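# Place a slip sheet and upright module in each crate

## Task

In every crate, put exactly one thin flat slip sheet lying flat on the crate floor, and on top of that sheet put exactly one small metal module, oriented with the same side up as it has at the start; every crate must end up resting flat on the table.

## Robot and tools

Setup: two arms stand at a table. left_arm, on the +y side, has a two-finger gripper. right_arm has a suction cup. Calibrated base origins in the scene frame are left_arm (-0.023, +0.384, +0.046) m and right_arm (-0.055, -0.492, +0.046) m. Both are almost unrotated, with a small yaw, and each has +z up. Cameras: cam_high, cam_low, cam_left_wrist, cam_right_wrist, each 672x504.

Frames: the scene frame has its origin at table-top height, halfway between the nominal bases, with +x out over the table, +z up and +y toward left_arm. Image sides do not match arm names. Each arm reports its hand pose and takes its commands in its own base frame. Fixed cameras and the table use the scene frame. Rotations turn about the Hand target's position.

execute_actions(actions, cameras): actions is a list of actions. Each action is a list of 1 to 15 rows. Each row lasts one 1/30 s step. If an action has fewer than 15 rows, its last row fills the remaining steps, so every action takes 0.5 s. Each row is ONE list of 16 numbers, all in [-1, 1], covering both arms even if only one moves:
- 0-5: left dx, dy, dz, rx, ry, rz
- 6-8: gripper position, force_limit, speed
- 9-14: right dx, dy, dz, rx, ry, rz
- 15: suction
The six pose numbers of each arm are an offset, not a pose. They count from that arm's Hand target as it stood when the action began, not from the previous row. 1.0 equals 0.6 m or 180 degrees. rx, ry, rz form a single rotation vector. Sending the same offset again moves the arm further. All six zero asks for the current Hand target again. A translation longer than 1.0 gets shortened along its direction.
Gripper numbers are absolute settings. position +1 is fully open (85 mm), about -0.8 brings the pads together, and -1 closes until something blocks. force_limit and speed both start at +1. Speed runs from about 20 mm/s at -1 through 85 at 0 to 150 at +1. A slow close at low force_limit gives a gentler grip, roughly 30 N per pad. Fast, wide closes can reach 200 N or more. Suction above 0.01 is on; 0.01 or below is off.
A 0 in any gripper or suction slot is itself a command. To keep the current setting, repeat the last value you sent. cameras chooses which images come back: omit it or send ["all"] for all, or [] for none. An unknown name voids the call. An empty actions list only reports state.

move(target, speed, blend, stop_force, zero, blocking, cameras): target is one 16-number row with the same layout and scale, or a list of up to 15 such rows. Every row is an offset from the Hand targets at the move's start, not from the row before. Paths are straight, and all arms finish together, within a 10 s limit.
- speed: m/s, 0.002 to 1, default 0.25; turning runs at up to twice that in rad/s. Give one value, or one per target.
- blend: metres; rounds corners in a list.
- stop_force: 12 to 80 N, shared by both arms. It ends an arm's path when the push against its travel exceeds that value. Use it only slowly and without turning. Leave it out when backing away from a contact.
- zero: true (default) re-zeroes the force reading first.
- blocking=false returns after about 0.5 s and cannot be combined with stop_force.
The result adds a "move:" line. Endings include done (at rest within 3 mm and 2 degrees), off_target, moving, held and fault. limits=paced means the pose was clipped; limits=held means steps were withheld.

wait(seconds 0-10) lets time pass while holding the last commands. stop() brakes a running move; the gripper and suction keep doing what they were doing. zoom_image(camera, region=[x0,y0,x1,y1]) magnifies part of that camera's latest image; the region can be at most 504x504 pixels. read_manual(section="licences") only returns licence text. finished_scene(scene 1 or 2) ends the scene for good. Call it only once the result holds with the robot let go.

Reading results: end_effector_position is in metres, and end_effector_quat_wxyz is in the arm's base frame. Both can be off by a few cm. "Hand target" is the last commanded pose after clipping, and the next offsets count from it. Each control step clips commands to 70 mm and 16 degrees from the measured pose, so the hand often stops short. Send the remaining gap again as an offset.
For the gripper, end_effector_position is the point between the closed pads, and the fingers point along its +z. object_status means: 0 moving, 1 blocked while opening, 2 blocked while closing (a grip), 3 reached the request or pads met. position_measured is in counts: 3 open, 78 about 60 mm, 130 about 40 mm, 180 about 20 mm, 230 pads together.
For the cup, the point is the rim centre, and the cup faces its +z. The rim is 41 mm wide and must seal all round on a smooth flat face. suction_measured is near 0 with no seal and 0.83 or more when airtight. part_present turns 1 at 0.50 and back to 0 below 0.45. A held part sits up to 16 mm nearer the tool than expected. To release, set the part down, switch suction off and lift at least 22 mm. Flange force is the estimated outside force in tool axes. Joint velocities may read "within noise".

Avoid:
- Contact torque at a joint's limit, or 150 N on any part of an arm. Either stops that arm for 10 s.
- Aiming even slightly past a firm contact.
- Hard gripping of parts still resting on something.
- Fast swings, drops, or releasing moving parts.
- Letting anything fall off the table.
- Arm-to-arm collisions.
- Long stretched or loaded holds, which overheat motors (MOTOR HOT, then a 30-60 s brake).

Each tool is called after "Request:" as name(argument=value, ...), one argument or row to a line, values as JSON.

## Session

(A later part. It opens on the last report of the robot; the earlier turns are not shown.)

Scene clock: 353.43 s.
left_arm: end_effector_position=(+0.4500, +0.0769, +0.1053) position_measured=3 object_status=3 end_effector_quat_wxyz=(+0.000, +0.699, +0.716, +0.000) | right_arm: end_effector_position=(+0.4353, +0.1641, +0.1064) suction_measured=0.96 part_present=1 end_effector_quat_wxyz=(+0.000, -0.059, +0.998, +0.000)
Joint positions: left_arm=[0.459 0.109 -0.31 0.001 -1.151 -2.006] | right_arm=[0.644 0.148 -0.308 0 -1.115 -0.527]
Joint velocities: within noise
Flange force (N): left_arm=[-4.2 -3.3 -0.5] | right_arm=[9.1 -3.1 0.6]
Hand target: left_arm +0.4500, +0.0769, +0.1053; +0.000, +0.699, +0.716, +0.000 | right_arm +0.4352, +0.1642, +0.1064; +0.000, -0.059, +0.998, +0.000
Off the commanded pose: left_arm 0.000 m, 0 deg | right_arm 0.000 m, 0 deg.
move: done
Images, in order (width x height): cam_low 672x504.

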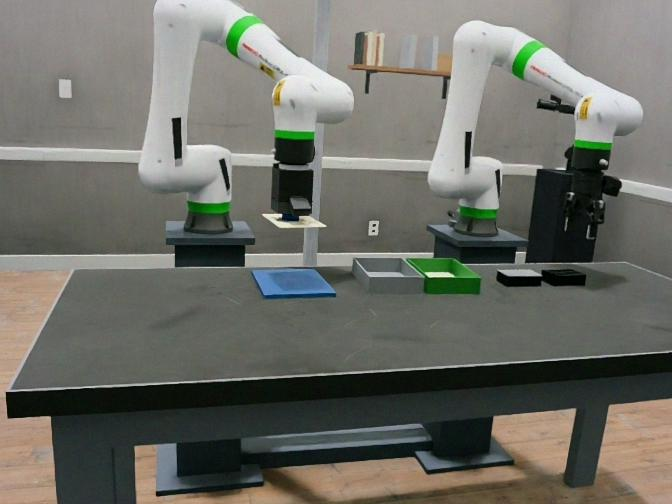

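Request:
move(
  target=[
    [0,0,0,0,0,0,1,-0.6,-1,0.0155,0.4063,0.02,0,0,-0.0556,1],
    [0,0,0,0,0,0,1,-0.6,-1,0.0155,0.4063,-0.178,0,0,-0.0556,1],
  ],
  speed=[0.2,0.12],
  cameras=["cam_high","cam_low"],
)

Request:
zoom_image(
  camera="cam_high",
  region=[275, 140, 345, 220],
)

Request:
zoom_image(
  camera="cam_low",
  region=[335, 240, 435, 310],
)

Scene clock: 363.93 s.
left_arm: end_effector_position=(+0.4500, +0.0769, +0.1053) position_measured=3 object_status=3 end_effector_quat_wxyz=(+0.000, +0.699, +0.716, +0.000) | right_arm: end_effector_position=(+0.4445, +0.4080, -0.0004) suction_measured=0.96 part_present=1 end_effector_quat_wxyz=(+0.000, +0.029, +1.000, +0.000)
Joint positions: left_arm=[0.459 0.109 -0.31 0.001 -1.151 -2.006] | right_arm=[0.96 0.586 0.017 0 -1 -1.017]
Joint velocities: within noise
Flange force (N): left_arm=[-4.0 -3.2 -0.6] | right_arm=[8.0 -9.0 -2.5]
Hand target: left_arm +0.4500, +0.0769, +0.1053; +0.000, +0.699, +0.716, +0.000 | right_arm +0.4445, +0.4080, -0.0004; +0.000, +0.029, +1.000, +0.000
Off the commanded pose: left_arm 0.000 m, 0 deg | right_arm 0.000 m, 0 deg.
move: done
Images, in order (width x height): cam_high 672x504, cam_low 672x504.

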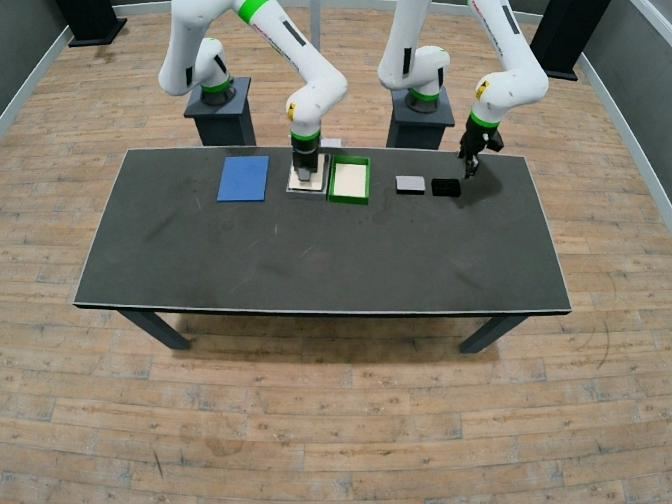

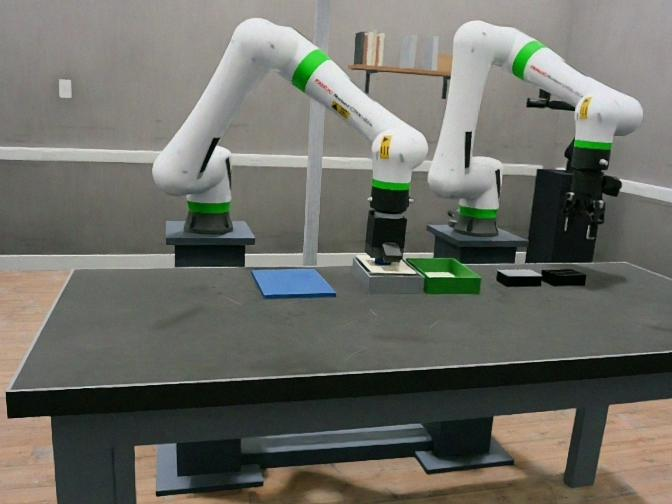

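Scaled by 6.300 from the camera's 672x504 image, which has a finer 960x720 frame.

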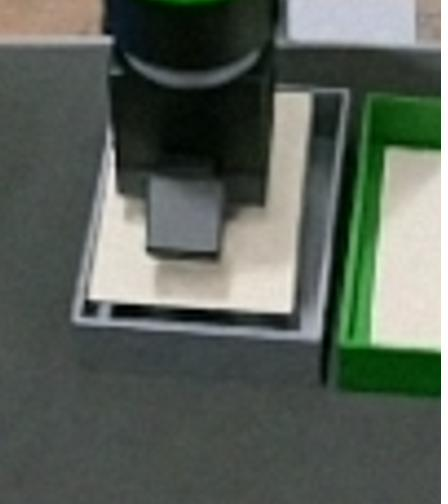

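Scaled by 5.040 from the camera's 672x504 image, which has a finer 960x720 frame.

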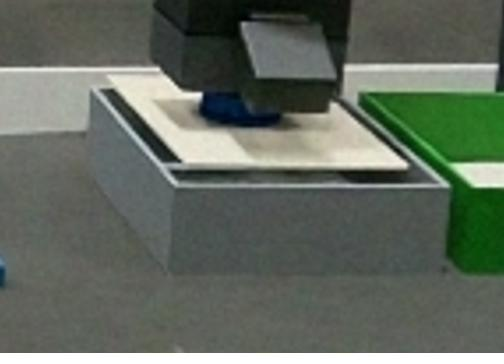

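Request:
move(
  target=[0,0,0,0,0,0,1,-0.6,-1,0,0.0075,-0.0093,0,0,0,1],
  speed=0.05,
  cameras=["cam_high","cam_low"],
)

Request:
zoom_image(
  camera="cam_high",
  region=[275, 140, 345, 220],
)

Request:
zoom_image(
  camera="cam_low",
  region=[335, 240, 435, 310],
)

Scene clock: 375.87 s.
left_arm: end_effector_position=(+0.4500, +0.0769, +0.1053) position_measured=3 object_status=3 end_effector_quat_wxyz=(+0.000, +0.699, +0.716, +0.000) | right_arm: end_effector_position=(+0.4445, +0.4125, -0.0059) suction_measured=0.96 part_present=1 end_effector_quat_wxyz=(+0.000, +0.029, +1.000, +0.000)
Joint positions: left_arm=[0.459 0.109 -0.31 0.001 -1.151 -2.006] | right_arm=[0.964 0.6 0.024 0 -0.994 -1.022]
Joint velocities: within noise
Flange force (N): left_arm=[-4.0 -2.9 -0.6] | right_arm=[7.7 -8.8 -2.0]
Hand target: left_arm +0.4500, +0.0769, +0.1053; +0.000, +0.699, +0.716, +0.000 | right_arm +0.4445, +0.4125, -0.0059; +0.000, +0.029, +1.000, +0.000
Off the commanded pose: left_arm 0.000 m, 0 deg | right_arm 0.000 m, 0 deg.
move: done
Images, in order (width x height): cam_high 672x504, cam_low 672x504.

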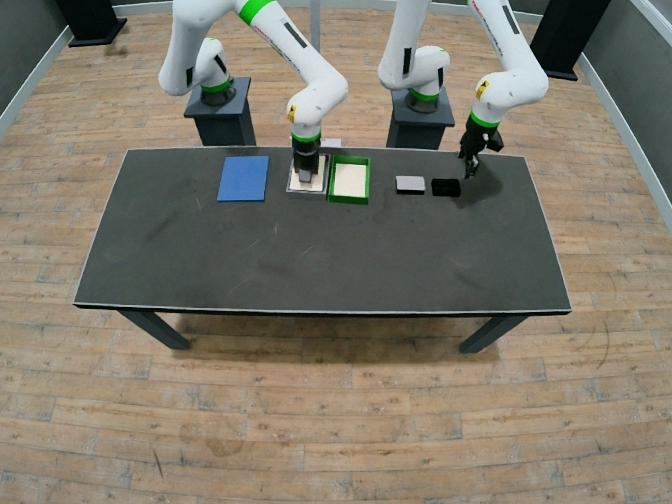

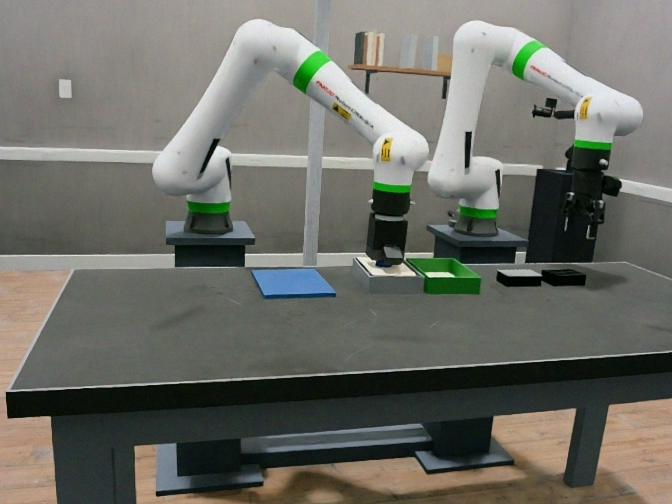

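Scaled by 6.300 from the camera's 672x504 image, which has a finer 960x720 frame.

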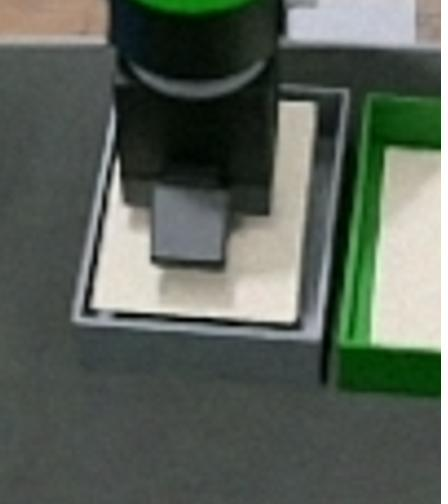

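Scaled by 5.040 from the camera's 672x504 image, which has a finer 960x720 frame.

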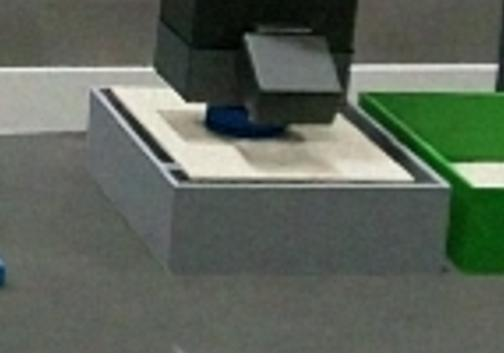

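Request:
move(
  target=[0,0,0,0,0,0,1,-0.6,-1,-0.0033,0.005,-0.085,0,0,0,1],
  speed=0.012,
  stop_force=12,
  cameras=["cam_high","cam_low"],
)

Request:
zoom_image(
  camera="cam_high",
  region=[275, 140, 345, 220],
)

Scene clock: 388.57 s.
left_arm: end_effector_position=(+0.4500, +0.0769, +0.1053) position_measured=3 object_status=3 end_effector_quat_wxyz=(+0.000, +0.699, +0.716, +0.000) | right_arm: end_effector_position=(+0.4429, +0.4150, -0.0478) suction_measured=0.96 part_present=1 end_effector_quat_wxyz=(+0.000, +0.029, +1.000, +0.000)
Joint positions: left_arm=[0.459 0.109 -0.31 0.001 -1.151 -2.006] | right_arm=[0.969 0.66 0.006 0 -0.916 -1.026]
Joint velocities: within noise
Flange force (N): left_arm=[-3.8 -3.0 -0.8] | right_arm=[8.8 -10.1 -21.0]
Hand target: left_arm +0.4500, +0.0769, +0.1053; +0.000, +0.699, +0.716, +0.000 | right_arm +0.4429, +0.4150, -0.0478; +0.000, +0.029, +1.000, +0.000 (not the last commanded pose)
Off the commanded pose: left_arm 0.000 m, 0 deg | right_arm 0.009 m, 0 deg.
move: contact (right_arm)
Images, in order (width x height): cam_high 672x504, cam_low 672x504.

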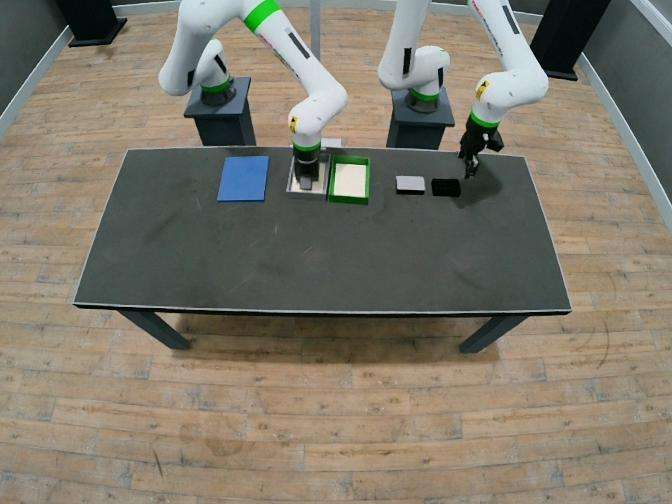

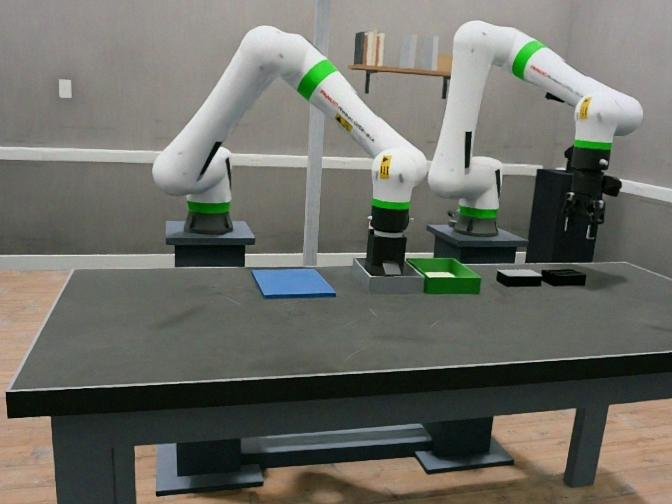

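Scaled by 6.300 from the camera's 672x504 image, which has a finer 960x720 frame.

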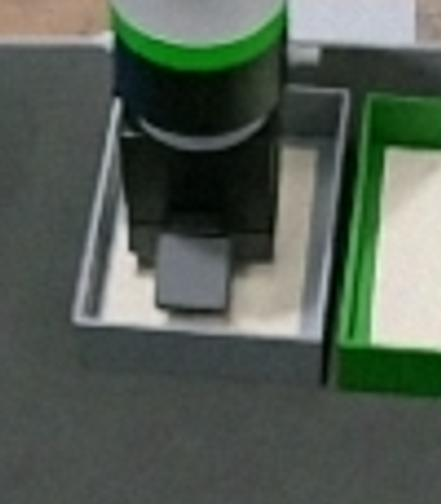

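Good. Release, raise, view, then retract to a parking position.

Request:
execute_actions(
  actions=[
    [[0,0,0,0,0,0,1,-0.6,-1,0,0,0,0,0,0,0]],
    [[0,0,0,0,0,0,1,-0.6,-1,0,0,0,0,0,0,0]],
  ],
  cameras=[],
)

Request:
move(
  target=[
    [0,0,0,0,0,0,1,-0.6,-1,0,0,0.05,0,0,0,0],
    [0,0,0,0,0,0,1,-0.6,-1,-0.07,0,0.35,0,0,0,0],
    [0,0,0,0,0,0,1,-0.6,-1,-0.15,-0.65,0.45,0,0,0,0],
  ],
  speed=[0.05,0.2,0.25],
  cameras=["cam_high","cam_low"],
)

Request:
zoom_image(
  camera="cam_high",
  region=[275, 140, 385, 220],
)

Request:
move(
  target=[-0.026,-0.66,0,0,0,-0.028,1,-0.6,-1,0,0,0,0,0,0,0],
  cameras=["cam_left_wrist"],
)

Scene clock: 401.13 s.
left_arm: end_effector_position=(+0.4500, +0.0769, +0.1053) position_measured=3 object_status=3 end_effector_quat_wxyz=(+0.000, +0.699, +0.716, +0.000) | right_arm: end_effector_position=(+0.4429, +0.4150, -0.0478) suction_measured=0.00 part_present=0 end_effector_quat_wxyz=(+0.000, +0.029, +1.000, +0.000)
Joint positions: left_arm=[0.459 0.109 -0.31 0.001 -1.151 -2.006] | right_arm=[0.969 0.66 0.006 0 -0.916 -1.026]
Joint velocities: within noise
Flange force (N): left_arm=[-4.6 -3.4 -0.4] | right_arm=[7.5 -8.8 -39.3]
Flange force at the end of the 1st action (N): left_arm=[-3.7 -3.0 -0.5] | right_arm=[8.1 -9.2 -39.4]
Hand target: left_arm +0.4500, +0.0769, +0.1053; +0.000, +0.699, +0.716, +0.000 | right_arm +0.4429, +0.4150, -0.0478; +0.000, +0.029, +1.000, +0.000
Off the commanded pose: left_arm 0.000 m, 0 deg | right_arm 0.000 m, 0 deg.
Step readings (end_effector_position of left_arm | right_arm; steps 1 to 15: 1st action; 16 to 30: 2nd action):
0: (+0.4500, +0.0769, +0.1053) | (+0.4429, +0.4150, -0.0478)
1: (+0.4500, +0.0769, +0.1053) | (+0.4429, +0.4150, -0.0478)
2: (+0.4500, +0.0769, +0.1053) | (+0.4429, +0.4150, -0.0478)
4: (+0.4500, +0.0769, +0.1053) | (+0.4429, +0.4150, -0.0478)
8: (+0.4500, +0.0769, +0.1053) | (+0.4429, +0.4150, -0.0478)
15: (+0.4500, +0.0769, +0.1053) | (+0.4429, +0.4150, -0.0478)
16: (+0.4500, +0.0769, +0.1053) | (+0.4429, +0.4150, -0.0478)
17: (+0.4500, +0.0769, +0.1053) | (+0.4429, +0.4150, -0.0478)
19: (+0.4500, +0.0769, +0.1053) | (+0.4429, +0.4150, -0.0478)
23: (+0.4500, +0.0769, +0.1053) | (+0.4429, +0.4150, -0.0478)
30: (+0.4500, +0.0769, +0.1053) | (+0.4429, +0.4150, -0.0478)
No camera images: "cameras" was empty.

Scene clock: 404.87 s.
left_arm: end_effector_position=(+0.4500, +0.0769, +0.1053) position_measured=3 object_status=3 end_effector_quat_wxyz=(+0.000, +0.699, +0.716, +0.000) | right_arm: end_effector_position=(+0.3529, +0.0250, +0.2222) suction_measured=0.00 part_present=0 end_effector_quat_wxyz=(+0.000, +0.029, +1.000, +0.000)
Joint positions: left_arm=[0.459 0.109 -0.31 0.001 -1.151 -2.006] | right_arm=[0.447 -0.236 -0.391 0 -1.415 -0.504]
Joint velocities: within noise
Flange force (N): left_arm=[-4.1 -2.8 -0.6] | right_arm=[7.8 -2.0 3.3]
Hand target: left_arm +0.4500, +0.0769, +0.1053; +0.000, +0.699, +0.716, +0.000 | right_arm +0.3529, +0.0250, +0.2222; +0.000, +0.029, +1.000, +0.000
Off the commanded pose: left_arm 0.000 m, 0 deg | right_arm 0.000 m, 0 deg.
move: done
Images, in order (width x height): cam_high 672x504, cam_low 672x504.

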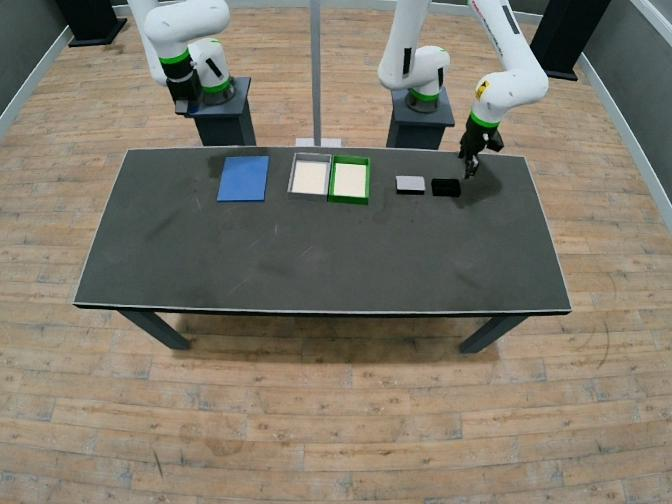

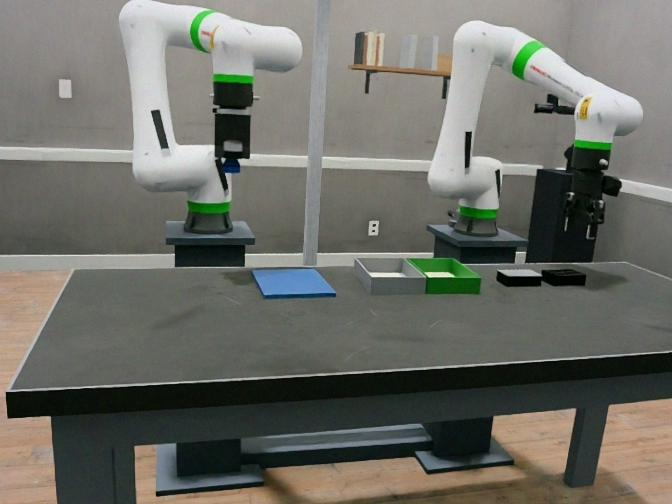

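Scaled by 4.582 from the camera's 672x504 image, which has a finer 960x720 frame.

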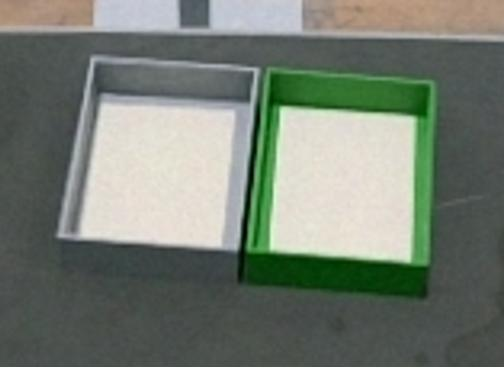

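Scene clock: 406.93 s.
left_arm: end_effector_position=(+0.4344, -0.3190, +0.1053) position_measured=3 object_status=3 end_effector_quat_wxyz=(+0.000, +0.729, +0.684, +0.000) | right_arm: end_effector_position=(+0.3529, +0.0250, +0.2222) suction_measured=0.00 part_present=0 end_effector_quat_wxyz=(+0.000, +0.029, +1.000, +0.000)
Joint positions: left_arm=[-0.39 0.305 -0.073 0 -1.192 -1.245] | right_arm=[0.447 -0.236 -0.391 0 -1.415 -0.504]
Joint velocities: within noise
Flange force (N): left_arm=[-1.2 -6.3 -0.3] | right_arm=[8.5 -2.0 4.4]
Hand target: left_arm +0.4344, -0.3191, +0.1053; +0.000, +0.729, +0.684, +0.000 | right_arm +0.3529, +0.0250, +0.2222; +0.000, +0.029, +1.000, +0.000
Off the commanded pose: left_arm 0.000 m, 0 deg | right_arm 0.000 m, 0 deg.
move: done
Images, in order (width x height): cam_left_wrist 672x504.

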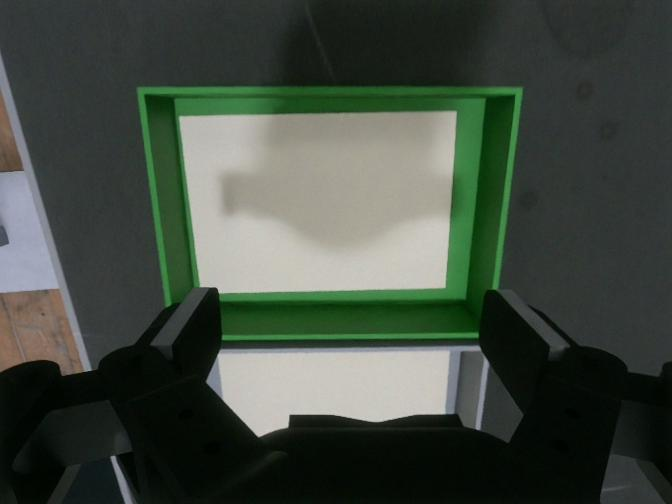

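Request:
move(
  target=[
    [0.026,0.4163,0,0,0,0.028,1,-0.6,-1,0,0,0,0,0,0,0],
    [0.026,0.4163,-0.14,0,0,0.028,1,-0.6,-1,0,0,0,0,0,0,0],
  ],
  speed=[0.25,0.12],
  cameras=["cam_left_wrist"],
)

Scene clock: 424.20 s.
left_arm: end_effector_position=(+0.4500, -0.0692, +0.0213) position_measured=3 object_status=3 end_effector_quat_wxyz=(+0.000, +0.698, +0.716, +0.000) | right_arm: end_effector_position=(+0.3529, +0.0250, +0.2222) suction_measured=0.00 part_present=0 end_effector_quat_wxyz=(+0.000, +0.029, +1.000, +0.000)
Joint positions: left_arm=[0.137 0.215 -0.411 0.001 -0.944 -1.685] | right_arm=[0.447 -0.236 -0.391 0 -1.415 -0.504]
Joint velocities: within noise
Flange force (N): left_arm=[-3.4 -3.4 -1.9] | right_arm=[8.8 -2.0 3.8]
Hand target: left_arm +0.4500, -0.0693, +0.0213; +0.000, +0.699, +0.716, +0.000 | right_arm +0.3529, +0.0250, +0.2222; +0.000, +0.029, +1.000, +0.000
Off the commanded pose: left_arm 0.000 m, 0 deg | right_arm 0.000 m, 0 deg.
move: done
Images, in order (width x height): cam_left_wrist 672x504.

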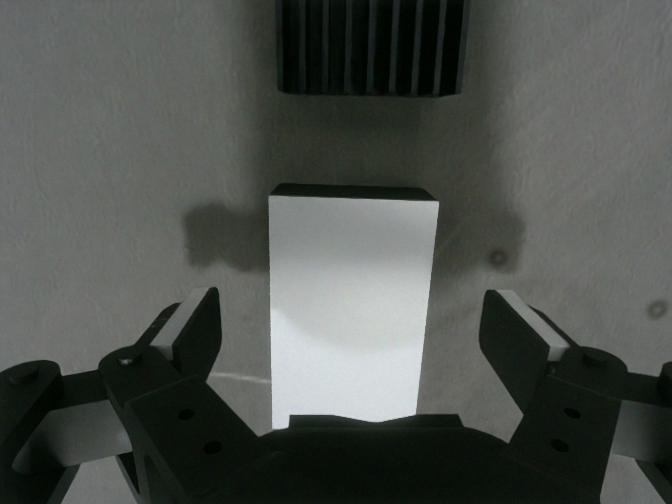

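Request:
move(
  target=[0,0,-0.0612,0,0,0,1,-0.6,-1,0,0,0,0,0,0,0],
  speed=0.08,
  stop_force=15,
  cameras=[],
)

Request:
execute_actions(
  actions=[
    [[0,0,0,0,0,0,-1,-0.6,-1,0,0,0,0,0,0,0]],
    [[0,0,0,0,0,0,-1,-0.6,-1,0,0,0,0,0,0,0]],
    [[0,0,0,0,0,0,-1,-0.6,-1,0,0,0,0,0,0,0]],
    [[0,0,0,0,0,0,-1,-0.6,-1,0,0,0,0,0,0,0]],
  ],
  cameras=["cam_left_wrist"],
)

Request:
move(
  target=[
    [0,0,0.19,0,0,0,-1,-0.6,-1,0,0,0,0,0,0,0],
    [-0.0333,-0.373,0.19,0,0,-0.0224,-1,-0.6,-1,0,0,0,0,0,0,0],
    [-0.0333,-0.373,0.04,0,0,-0.0224,-1,-0.6,-1,0,0,0,0,0,0,0],
  ],
  speed=[0.1,0.2,0.1],
  cameras=["cam_left_wrist","cam_high"],
)

Request:
zoom_image(
  camera="cam_high",
  region=[275, 140, 385, 220],
)

Scene clock: 441.20 s.
left_arm: end_effector_position=(+0.4500, -0.0693, -0.0154) position_measured=3 object_status=3 end_effector_quat_wxyz=(+0.000, +0.699, +0.716, +0.000) | right_arm: end_effector_position=(+0.3529, +0.0250, +0.2222) suction_measured=0.00 part_present=0 end_effector_quat_wxyz=(+0.000, +0.029, +1.000, +0.000)
Joint positions: left_arm=[0.137 0.276 -0.441 0.001 -0.853 -1.685] | right_arm=[0.447 -0.236 -0.391 0 -1.415 -0.504]
Joint velocities: within noise
Flange force (N): left_arm=[-2.7 -3.0 -2.5] | right_arm=[8.8 -2.0 3.9]
Hand target: left_arm +0.4500, -0.0693, -0.0154; +0.000, +0.699, +0.716, +0.000 | right_arm +0.3529, +0.0250, +0.2222; +0.000, +0.029, +1.000, +0.000
Off the commanded pose: left_arm 0.000 m, 0 deg | right_arm 0.000 m, 0 deg.
move: done
No camera images: "cameras" was empty.

Scene clock: 443.40 s.
left_arm: end_effector_position=(+0.4500, -0.0693, -0.0154) position_measured=77 object_status=2 end_effector_quat_wxyz=(+0.000, +0.699, +0.716, +0.000) | right_arm: end_effector_position=(+0.3529, +0.0250, +0.2222) suction_measured=0.00 part_present=0 end_effector_quat_wxyz=(+0.000, +0.029, +1.000, +0.000)
Joint positions: left_arm=[0.137 0.276 -0.441 0.001 -0.853 -1.685] | right_arm=[0.447 -0.236 -0.391 0 -1.415 -0.504]
Joint velocities: within noise
Flange force (N): left_arm=[-2.6 -6.6 -15.7] | right_arm=[8.5 -2.2 4.5]
Flange force at the end of the 1st action (N): left_arm=[-3.1 -3.0 -2.6] | right_arm=[8.7 -2.3 4.1]
Flange force at the end of the 2nd action (N): left_arm=[-2.8 -3.2 -2.7] | right_arm=[8.9 -1.9 4.3]
Flange force at the end of the 3rd action (N): left_arm=[-3.3 -4.6 -13.1] | right_arm=[8.3 -2.0 4.1]
Hand target: left_arm +0.4500, -0.0693, -0.0154; +0.000, +0.699, +0.716, +0.000 | right_arm +0.3529, +0.0250, +0.2222; +0.000, +0.029, +1.000, +0.000
Off the commanded pose: left_arm 0.000 m, 0 deg | right_arm 0.000 m, 0 deg.
Step readings (end_effector_position of left_arm | right_arm; steps 1 to 15: 1st action; 16 to 30: 2nd action; 31 to 45: 3rd action; 46 to 60: 4th action):
0: (+0.4500, -0.0693, -0.0154) | (+0.3529, +0.0250, +0.2222)
1: (+0.4500, -0.0693, -0.0154) | (+0.3529, +0.0250, +0.2222)
2: (+0.4500, -0.0693, -0.0154) | (+0.3529, +0.0250, +0.2222)
4: (+0.4500, -0.0693, -0.0154) | (+0.3529, +0.0250, +0.2222)
8: (+0.4500, -0.0693, -0.0154) | (+0.3529, +0.0250, +0.2222)
15: (+0.4500, -0.0693, -0.0154) | (+0.3529, +0.0250, +0.2222)
16: (+0.4500, -0.0693, -0.0154) | (+0.3529, +0.0250, +0.2222)
17: (+0.4500, -0.0693, -0.0154) | (+0.3529, +0.0250, +0.2222)
19: (+0.4500, -0.0693, -0.0154) | (+0.3529, +0.0250, +0.2222)
23: (+0.4500, -0.0693, -0.0154) | (+0.3529, +0.0250, +0.2222)
30: (+0.4500, -0.0693, -0.0154) | (+0.3529, +0.0250, +0.2222)
31: (+0.4500, -0.0693, -0.0154) | (+0.3529, +0.0250, +0.2222)
32: (+0.4500, -0.0693, -0.0154) | (+0.3529, +0.0250, +0.2222)
34: (+0.4500, -0.0693, -0.0154) | (+0.3529, +0.0250, +0.2222)
38: (+0.4500, -0.0693, -0.0154) | (+0.3529, +0.0250, +0.2222)
45: (+0.4500, -0.0693, -0.0154) | (+0.3529, +0.0250, +0.2222)
46: (+0.4500, -0.0693, -0.0154) | (+0.3529, +0.0250, +0.2222)
47: (+0.4500, -0.0693, -0.0154) | (+0.3529, +0.0250, +0.2222)
49: (+0.4500, -0.0693, -0.0154) | (+0.3529, +0.0250, +0.2222)
53: (+0.4500, -0.0693, -0.0154) | (+0.3529, +0.0250, +0.2222)
60: (+0.4500, -0.0693, -0.0154) | (+0.3529, +0.0250, +0.2222)
Images, in order (width x height): cam_left_wrist 672x504.

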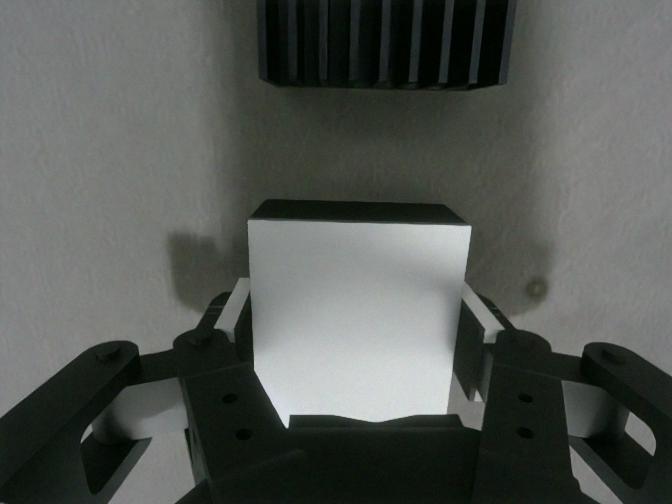

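Scene clock: 447.03 s.
left_arm: end_effector_position=(+0.4300, -0.2931, +0.0086) position_measured=77 object_status=2 end_effector_quat_wxyz=(+0.001, +0.723, +0.691, +0.000) | right_arm: end_effector_position=(+0.3529, +0.0250, +0.2222) suction_measured=0.00 part_present=0 end_effector_quat_wxyz=(+0.000, +0.029, +1.000, +0.000)
Joint positions: left_arm=[-0.346 0.376 -0.232 0.001 -0.962 -1.272] | right_arm=[0.447 -0.236 -0.391 0 -1.415 -0.504]
Joint velocities: within noise
Flange force (N): left_arm=[-0.4 -5.1 -0.3] | right_arm=[8.3 -2.0 4.3]
Hand target: left_arm +0.4300, -0.2931, +0.0086; +0.000, +0.723, +0.691, +0.000 | right_arm +0.3529, +0.0250, +0.2222; +0.000, +0.029, +1.000, +0.000
Off the commanded pose: left_arm 0.000 m, 0 deg | right_arm 0.000 m, 0 deg.
move: done
Images, in order (width x height): cam_high 672x504, cam_left_wrist 672x504.

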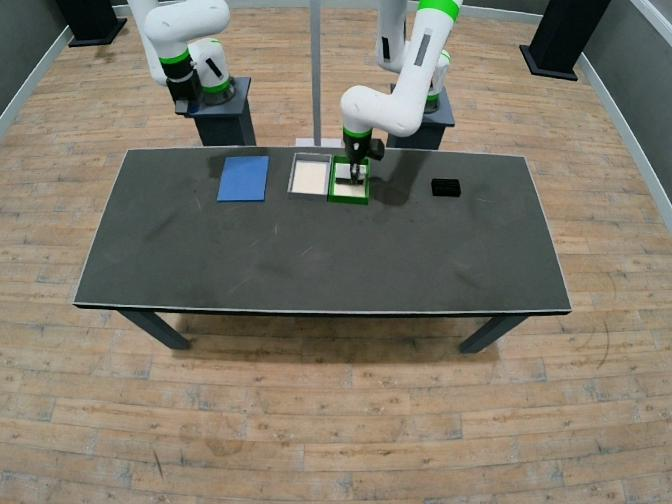

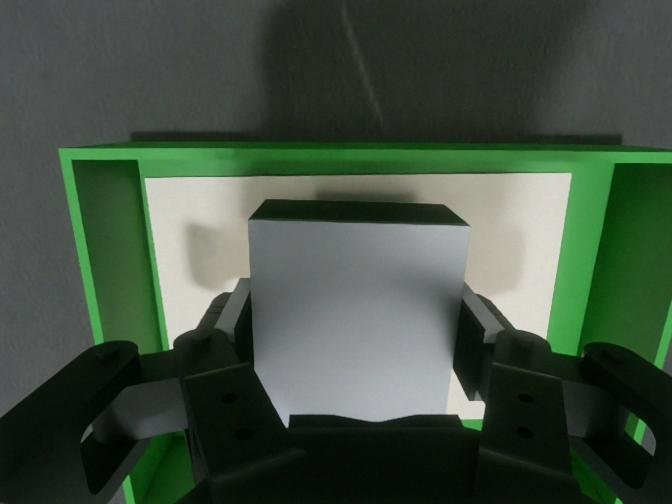

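Scaled by 4.582 from the camera's 672x504 image, which has a finer 960x720 frame.

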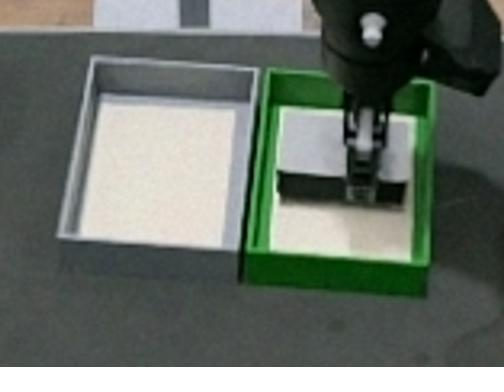

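Request:
move(
  target=[0,0.0025,-0.02,0,0,0,-1,-0.6,-1,0,0,0,0,0,0,0],
  speed=0.05,
  cameras=[],
)

Request:
move(
  target=[0,0,-0.045,0,0,0,-1,-0.6,-1,0,0,0,0,0,0,0],
  speed=0.01,
  stop_force=12,
  cameras=["cam_left_wrist","cam_high"],
)

Request:
zoom_image(
  camera="cam_high",
  region=[315, 140, 385, 220],
)

Scene clock: 456.30 s.
left_arm: end_effector_position=(+0.4300, -0.2916, -0.0034) position_measured=77 object_status=2 end_effector_quat_wxyz=(+0.000, +0.723, +0.691, +0.000) | right_arm: end_effector_position=(+0.3529, +0.0250, +0.2222) suction_measured=0.00 part_present=0 end_effector_quat_wxyz=(+0.000, +0.029, +1.000, +0.000)
Joint positions: left_arm=[-0.343 0.391 -0.243 0 -0.935 -1.275] | right_arm=[0.447 -0.236 -0.391 0 -1.415 -0.504]
Joint velocities: within noise
Flange force (N): left_arm=[-0.5 -4.7 -0.7] | right_arm=[9.1 -1.9 4.1]
Hand target: left_arm +0.4300, -0.2916, -0.0034; +0.000, +0.723, +0.691, +0.000 | right_arm +0.3529, +0.0250, +0.2222; +0.000, +0.029, +1.000, +0.000
Off the commanded pose: left_arm 0.000 m, 0 deg | right_arm 0.000 m, 0 deg.
move: done
No camera images: "cameras" was empty.

Scene clock: 457.50 s.
left_arm: end_effector_position=(+0.4300, -0.2916, -0.0095) position_measured=77 object_status=2 end_effector_quat_wxyz=(+0.001, +0.723, +0.691, +0.000) | right_arm: end_effector_position=(+0.3529, +0.0250, +0.2222) suction_measured=0.00 part_present=0 end_effector_quat_wxyz=(+0.000, +0.029, +1.000, +0.000)
Joint positions: left_arm=[-0.343 0.401 -0.248 0 -0.921 -1.275] | right_arm=[0.447 -0.236 -0.391 0 -1.415 -0.504]
Joint velocities: within noise
Flange force (N): left_arm=[0.4 -5.5 -18.0] | right_arm=[8.2 -2.5 4.1]
Hand target: left_arm +0.4300, -0.2916, -0.0095; +0.001, +0.723, +0.691, +0.000 (not the last commanded pose) | right_arm +0.3529, +0.0250, +0.2222; +0.000, +0.029, +1.000, +0.000
Off the commanded pose: left_arm 0.021 m, 0 deg | right_arm 0.000 m, 0 deg.
move: contact (left_arm)
Images, in order (width x height): cam_high 672x504, cam_left_wrist 672x504.

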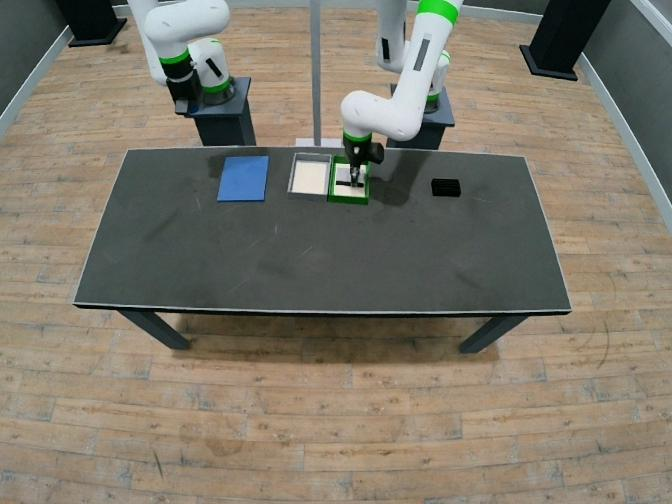

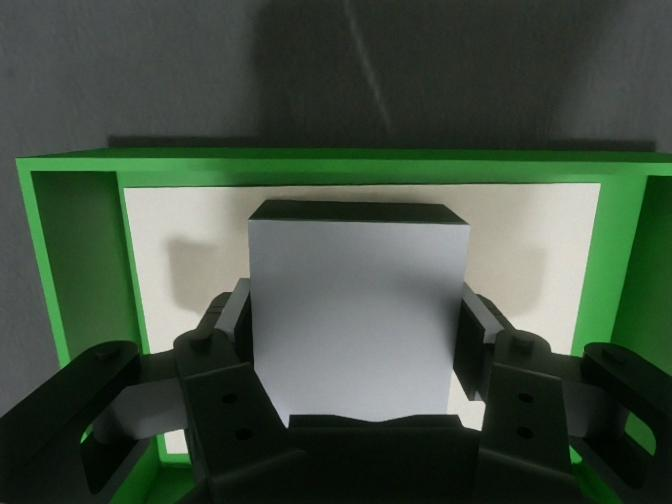

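Scaled by 6.300 from the camera's 672x504 image, which has a finer 960x720 frame.

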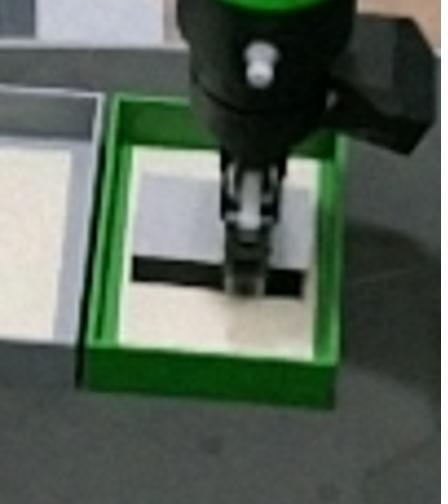

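Request:
execute_actions(
  actions=[
    [[0,0,0,0,0,0,1,-0.6,-1,0,0,0,0,0,0,0]],
    [[0,0,0,0,0,0,1,-0.6,-1,0,0,0,0,0,0,0]],
    [[0,0,0,0,0,0,1,-0.6,-1,0,0,0,0,0,0,0]],
  ],
  cameras=[],
)

Request:
move(
  target=[
    [0,0,0.18,0,0,0,1,-0.6,-1,0,0,0,0,0,0,0],
    [0.0333,0.614,0.18,0,0,0.0224,1,-0.6,-1,0,0,0,0,0,0,0],
    [0.0333,0.614,0.05,0,0,0.0224,1,-0.6,-1,0,0,0,0,0,0,0],
  ],
  speed=[0.12,0.25,0.12],
  cameras=["cam_left_wrist","cam_high"],
)

Request:
zoom_image(
  camera="cam_high",
  region=[275, 140, 385, 220],
)

Scene clock: 470.50 s.
left_arm: end_effector_position=(+0.4300, -0.2916, -0.0095) position_measured=3 object_status=0 end_effector_quat_wxyz=(+0.001, +0.723, +0.691, +0.000) | right_arm: end_effector_position=(+0.3529, +0.0250, +0.2222) suction_measured=0.00 part_present=0 end_effector_quat_wxyz=(+0.000, +0.029, +1.000, +0.000)
Joint positions: left_arm=[-0.343 0.401 -0.248 0 -0.921 -1.275] | right_arm=[0.447 -0.236 -0.391 0 -1.415 -0.504]
Joint velocities: within noise
Flange force (N): left_arm=[-0.9 -4.5 -2.4] | right_arm=[8.8 -1.9 4.3]
Flange force at the end of the 1st action (N): left_arm=[-1.0 -4.6 -2.1] | right_arm=[8.3 -2.0 3.9]
Flange force at the end of the 2nd action (N): left_arm=[-0.7 -4.6 -1.9] | right_arm=[9.1 -2.0 4.3]
Hand target: left_arm +0.4300, -0.2916, -0.0095; +0.001, +0.723, +0.691, +0.000 | right_arm +0.3529, +0.0250, +0.2222; +0.000, +0.029, +1.000, +0.000
Off the commanded pose: left_arm 0.000 m, 0 deg | right_arm 0.000 m, 0 deg.
Step readings (end_effector_position of left_arm | right_arm; steps 1 to 15: 1st action; 16 to 30: 2nd action; 31 to 45: 3rd action):
0: (+0.4300, -0.2916, -0.0095) | (+0.3529, +0.0250, +0.2222)
1: (+0.4300, -0.2916, -0.0095) | (+0.3529, +0.0250, +0.2222)
2: (+0.4300, -0.2916, -0.0095) | (+0.3529, +0.0250, +0.2222)
4: (+0.4300, -0.2916, -0.0095) | (+0.3529, +0.0250, +0.2222)
8: (+0.4300, -0.2916, -0.0095) | (+0.3529, +0.0250, +0.2222)
15: (+0.4300, -0.2916, -0.0095) | (+0.3529, +0.0250, +0.2222)
16: (+0.4300, -0.2916, -0.0095) | (+0.3529, +0.0250, +0.2222)
17: (+0.4300, -0.2916, -0.0095) | (+0.3529, +0.0250, +0.2222)
19: (+0.4300, -0.2916, -0.0095) | (+0.3529, +0.0250, +0.2222)
23: (+0.4300, -0.2916, -0.0095) | (+0.3529, +0.0250, +0.2222)
30: (+0.4300, -0.2916, -0.0095) | (+0.3529, +0.0250, +0.2222)
31: (+0.4300, -0.2916, -0.0095) | (+0.3529, +0.0250, +0.2222)
32: (+0.4300, -0.2916, -0.0095) | (+0.3529, +0.0250, +0.2222)
34: (+0.4300, -0.2916, -0.0095) | (+0.3529, +0.0250, +0.2222)
38: (+0.4300, -0.2916, -0.0095) | (+0.3529, +0.0250, +0.2222)
45: (+0.4300, -0.2916, -0.0095) | (+0.3529, +0.0250, +0.2222)
No camera images: "cameras" was empty.

Scene clock: 474.07 s.
left_arm: end_effector_position=(+0.4500, +0.0769, +0.0206) position_measured=3 object_status=3 end_effector_quat_wxyz=(+0.001, +0.698, +0.716, +0.000) | right_arm: end_effector_position=(+0.3529, +0.0250, +0.2222) suction_measured=0.00 part_present=0 end_effector_quat_wxyz=(+0.000, +0.029, +1.000, +0.000)
Joint positions: left_arm=[0.459 0.219 -0.408 0.001 -0.943 -2.006] | right_arm=[0.447 -0.236 -0.391 0 -1.415 -0.504]
Joint velocities: within noise
Flange force (N): left_arm=[-3.8 -2.4 -1.7] | right_arm=[8.8 -2.0 4.0]
Hand target: left_arm +0.4500, +0.0768, +0.0205; +0.001, +0.699, +0.716, +0.000 | right_arm +0.3529, +0.0250, +0.2222; +0.000, +0.029, +1.000, +0.000
Off the commanded pose: left_arm 0.000 m, 0 deg | right_arm 0.000 m, 0 deg.
move: done
Images, in order (width x height): cam_high 672x504, cam_left_wrist 672x504.

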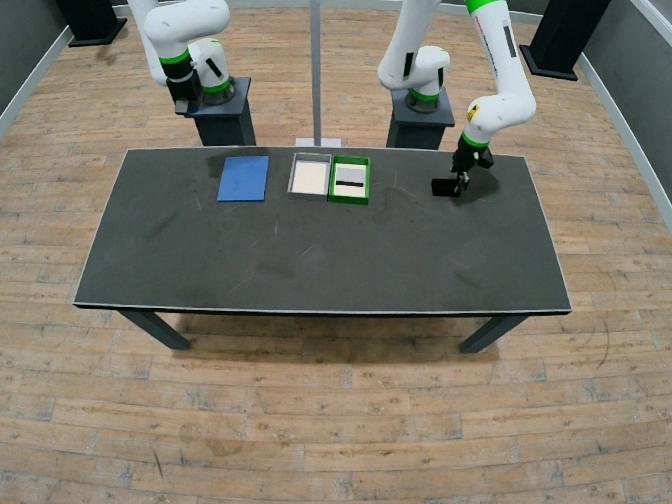

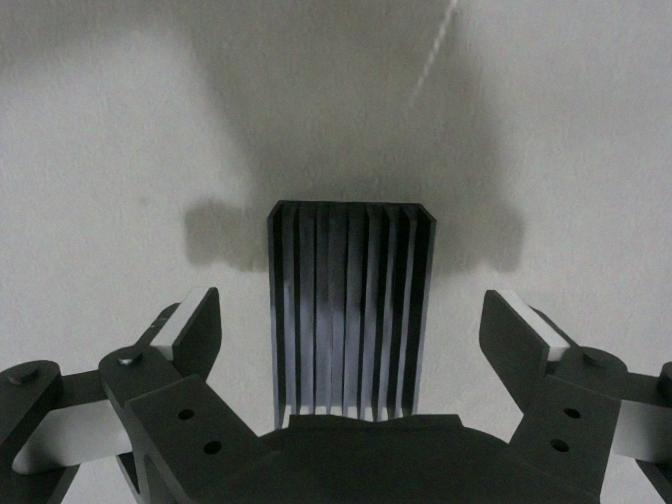

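Scaled by 4.582 from the camera's 672x504 image, which has a finer 960x720 frame.

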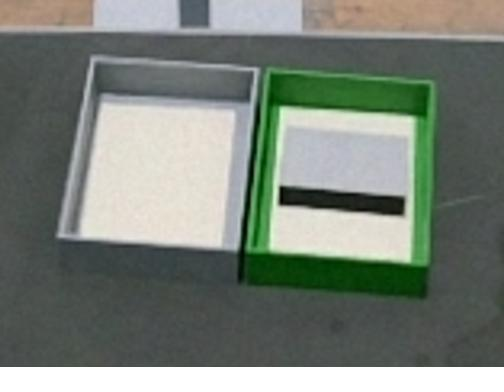

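Request:
move(
  target=[0,0,-0.0587,0,0,0,1,-0.6,-1,0,0,0,0,0,0,0],
  speed=0.08,
  stop_force=15,
  cameras=[],
)

Request:
execute_actions(
  actions=[
    [[0,0,0,0,0,0,-1,-0.6,-1,0,0,0,0,0,0,0]],
    [[0,0,0,0,0,0,-1,-0.6,-1,0,0,0,0,0,0,0]],
    [[0,0,0,0,0,0,-1,-0.6,-1,0,0,0,0,0,0,0]],
    [[0,0,0,0,0,0,-1,-0.6,-1,0,0,0,0,0,0,0]],
  ],
  cameras=["cam_left_wrist"],
)

Request:
move(
  target=[
    [0,0,0.2,0,0,0,-1,-0.6,-1,0,0,0,0,0,0,0],
    [-0.0442,-0.8392,0.2,0,0,-0.026,-1,-0.6,-1,0,0,0,0,0,0,0],
    [-0.0442,-0.8392,0.04,0,0,-0.026,-1,-0.6,-1,0,0,0,0,0,0,0],
  ],
  speed=[0.12,0.25,0.1],
  cameras=["cam_left_wrist","cam_high"],
)

Request:
zoom_image(
  camera="cam_high",
  region=[275, 140, 385, 220],
)

Scene clock: 493.90 s.
left_arm: end_effector_position=(+0.4500, +0.0768, -0.0147) position_measured=3 object_status=3 end_effector_quat_wxyz=(+0.001, +0.699, +0.716, +0.000) | right_arm: end_effector_position=(+0.3529, +0.0250, +0.2222) suction_measured=0.00 part_present=0 end_effector_quat_wxyz=(+0.000, +0.029, +1.000, +0.000)
Joint positions: left_arm=[0.459 0.278 -0.437 0.001 -0.856 -2.006] | right_arm=[0.447 -0.236 -0.391 0 -1.415 -0.504]
Joint velocities: within noise
Flange force (N): left_arm=[-4.0 -2.0 -2.6] | right_arm=[8.7 -1.7 4.2]
Hand target: left_arm +0.4500, +0.0768, -0.0147; +0.001, +0.699, +0.716, +0.000 | right_arm +0.3529, +0.0250, +0.2222; +0.000, +0.029, +1.000, +0.000
Off the commanded pose: left_arm 0.000 m, 0 deg | right_arm 0.000 m, 0 deg.
move: done
No camera images: "cameras" was empty.

Scene clock: 496.10 s.
left_arm: end_effector_position=(+0.4500, +0.0768, -0.0147) position_measured=78 object_status=2 end_effector_quat_wxyz=(+0.001, +0.699, +0.716, +0.000) | right_arm: end_effector_position=(+0.3529, +0.0250, +0.2222) suction_measured=0.00 part_present=0 end_effector_quat_wxyz=(+0.000, +0.029, +1.000, +0.000)
Joint positions: left_arm=[0.459 0.278 -0.437 0.001 -0.856 -2.006] | right_arm=[0.447 -0.236 -0.391 0 -1.415 -0.504]
Joint velocities: within noise
Flange force (N): left_arm=[-4.0 -5.8 -16.3] | right_arm=[8.5 -2.5 4.1]
Flange force at the end of the 1st action (N): left_arm=[-4.0 -2.3 -2.7] | right_arm=[8.4 -2.3 4.2]
Flange force at the end of the 2nd action (N): left_arm=[-3.7 -2.2 -2.5] | right_arm=[9.1 -2.4 4.1]
Flange force at the end of the 3rd action (N): left_arm=[-5.0 -3.5 -12.4] | right_arm=[8.4 -1.8 4.2]
Hand target: left_arm +0.4500, +0.0768, -0.0147; +0.001, +0.699, +0.716, +0.000 | right_arm +0.3529, +0.0250, +0.2222; +0.000, +0.029, +1.000, +0.000
Off the commanded pose: left_arm 0.000 m, 0 deg | right_arm 0.000 m, 0 deg.
Step readings (end_effector_position of left_arm | right_arm; steps 1 to 15: 1st action; 16 to 30: 2nd action; 31 to 45: 3rd action; 46 to 60: 4th action):
0: (+0.4500, +0.0768, -0.0147) | (+0.3529, +0.0250, +0.2222)
1: (+0.4500, +0.0768, -0.0147) | (+0.3529, +0.0250, +0.2222)
2: (+0.4500, +0.0768, -0.0147) | (+0.3529, +0.0250, +0.2222)
4: (+0.4500, +0.0768, -0.0147) | (+0.3529, +0.0250, +0.2222)
8: (+0.4500, +0.0768, -0.0147) | (+0.3529, +0.0250, +0.2222)
15: (+0.4500, +0.0768, -0.0147) | (+0.3529, +0.0250, +0.2222)
16: (+0.4500, +0.0768, -0.0147) | (+0.3529, +0.0250, +0.2222)
17: (+0.4500, +0.0768, -0.0147) | (+0.3529, +0.0250, +0.2222)
19: (+0.4500, +0.0768, -0.0147) | (+0.3529, +0.0250, +0.2222)
23: (+0.4500, +0.0768, -0.0147) | (+0.3529, +0.0250, +0.2222)
30: (+0.4500, +0.0768, -0.0147) | (+0.3529, +0.0250, +0.2222)
31: (+0.4500, +0.0768, -0.0147) | (+0.3529, +0.0250, +0.2222)
32: (+0.4500, +0.0768, -0.0147) | (+0.3529, +0.0250, +0.2222)
34: (+0.4500, +0.0768, -0.0147) | (+0.3529, +0.0250, +0.2222)
38: (+0.4500, +0.0768, -0.0147) | (+0.3529, +0.0250, +0.2222)
45: (+0.4500, +0.0768, -0.0147) | (+0.3529, +0.0250, +0.2222)
46: (+0.4500, +0.0768, -0.0147) | (+0.3529, +0.0250, +0.2222)
47: (+0.4500, +0.0768, -0.0147) | (+0.3529, +0.0250, +0.2222)
49: (+0.4500, +0.0768, -0.0147) | (+0.3529, +0.0250, +0.2222)
53: (+0.4500, +0.0768, -0.0147) | (+0.3529, +0.0250, +0.2222)
60: (+0.4500, +0.0768, -0.0147) | (+0.3529, +0.0250, +0.2222)
Images, in order (width x height): cam_left_wrist 672x504.

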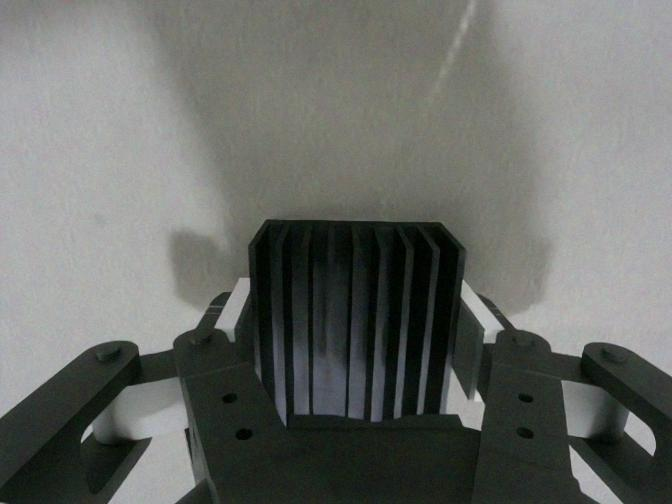

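Scene clock: 500.57 s.
left_arm: end_effector_position=(+0.4235, -0.4267, +0.0094) position_measured=78 object_status=2 end_effector_quat_wxyz=(+0.001, +0.727, +0.687, +0.000) | right_arm: end_effector_position=(+0.3529, +0.0250, +0.2222) suction_measured=0.00 part_present=0 end_effector_quat_wxyz=(+0.000, +0.029, +1.000, +0.000)
Joint positions: left_arm=[-0.571 0.547 0.028 0 -1.05 -1.057] | right_arm=[0.447 -0.236 -0.391 0 -1.415 -0.504]
Joint velocities: within noise
Flange force (N): left_arm=[0.8 -5.3 0.5] | right_arm=[8.2 -2.5 3.8]
Hand target: left_arm +0.4235, -0.4267, +0.0093; +0.001, +0.727, +0.686, +0.000 | right_arm +0.3529, +0.0250, +0.2222; +0.000, +0.029, +1.000, +0.000
Off the commanded pose: left_arm 0.000 m, 0 deg | right_arm 0.000 m, 0 deg.
move: done
Images, in order (width x height): cam_high 672x504, cam_left_wrist 672x504.

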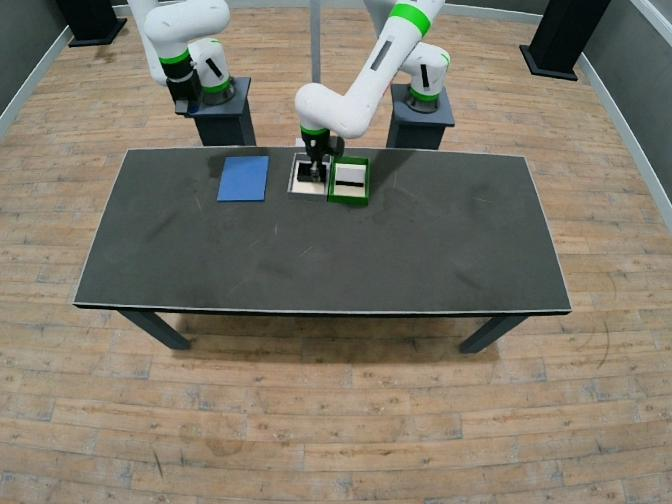

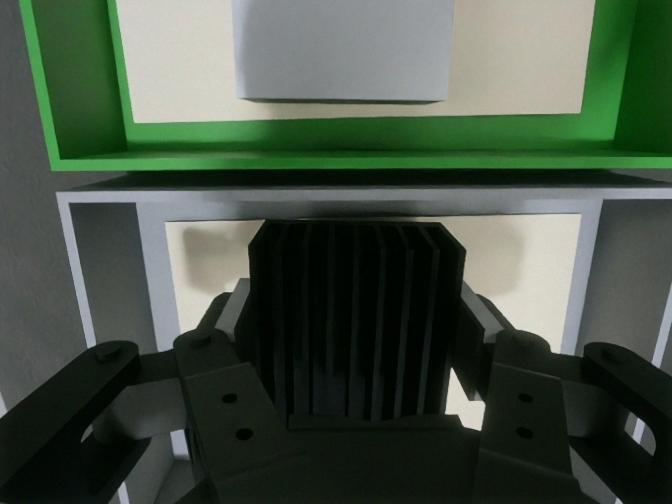

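Scaled by 4.582 from the camera's 672x504 image, which has a finer 960x720 frame.

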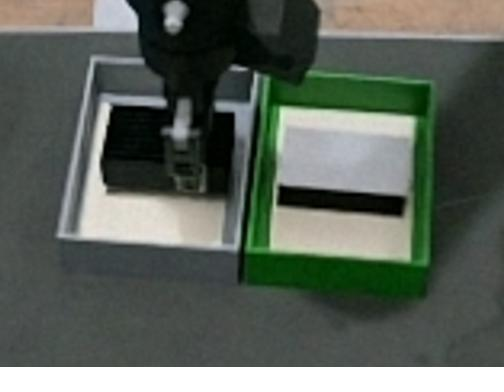

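Request:
zoom_image(
  camera="cam_left_wrist",
  region=[100, 180, 604, 504],
)

Scaled by 1.000.

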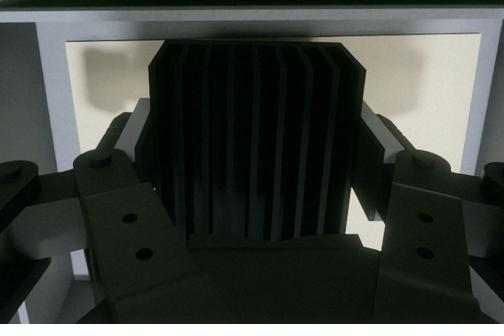

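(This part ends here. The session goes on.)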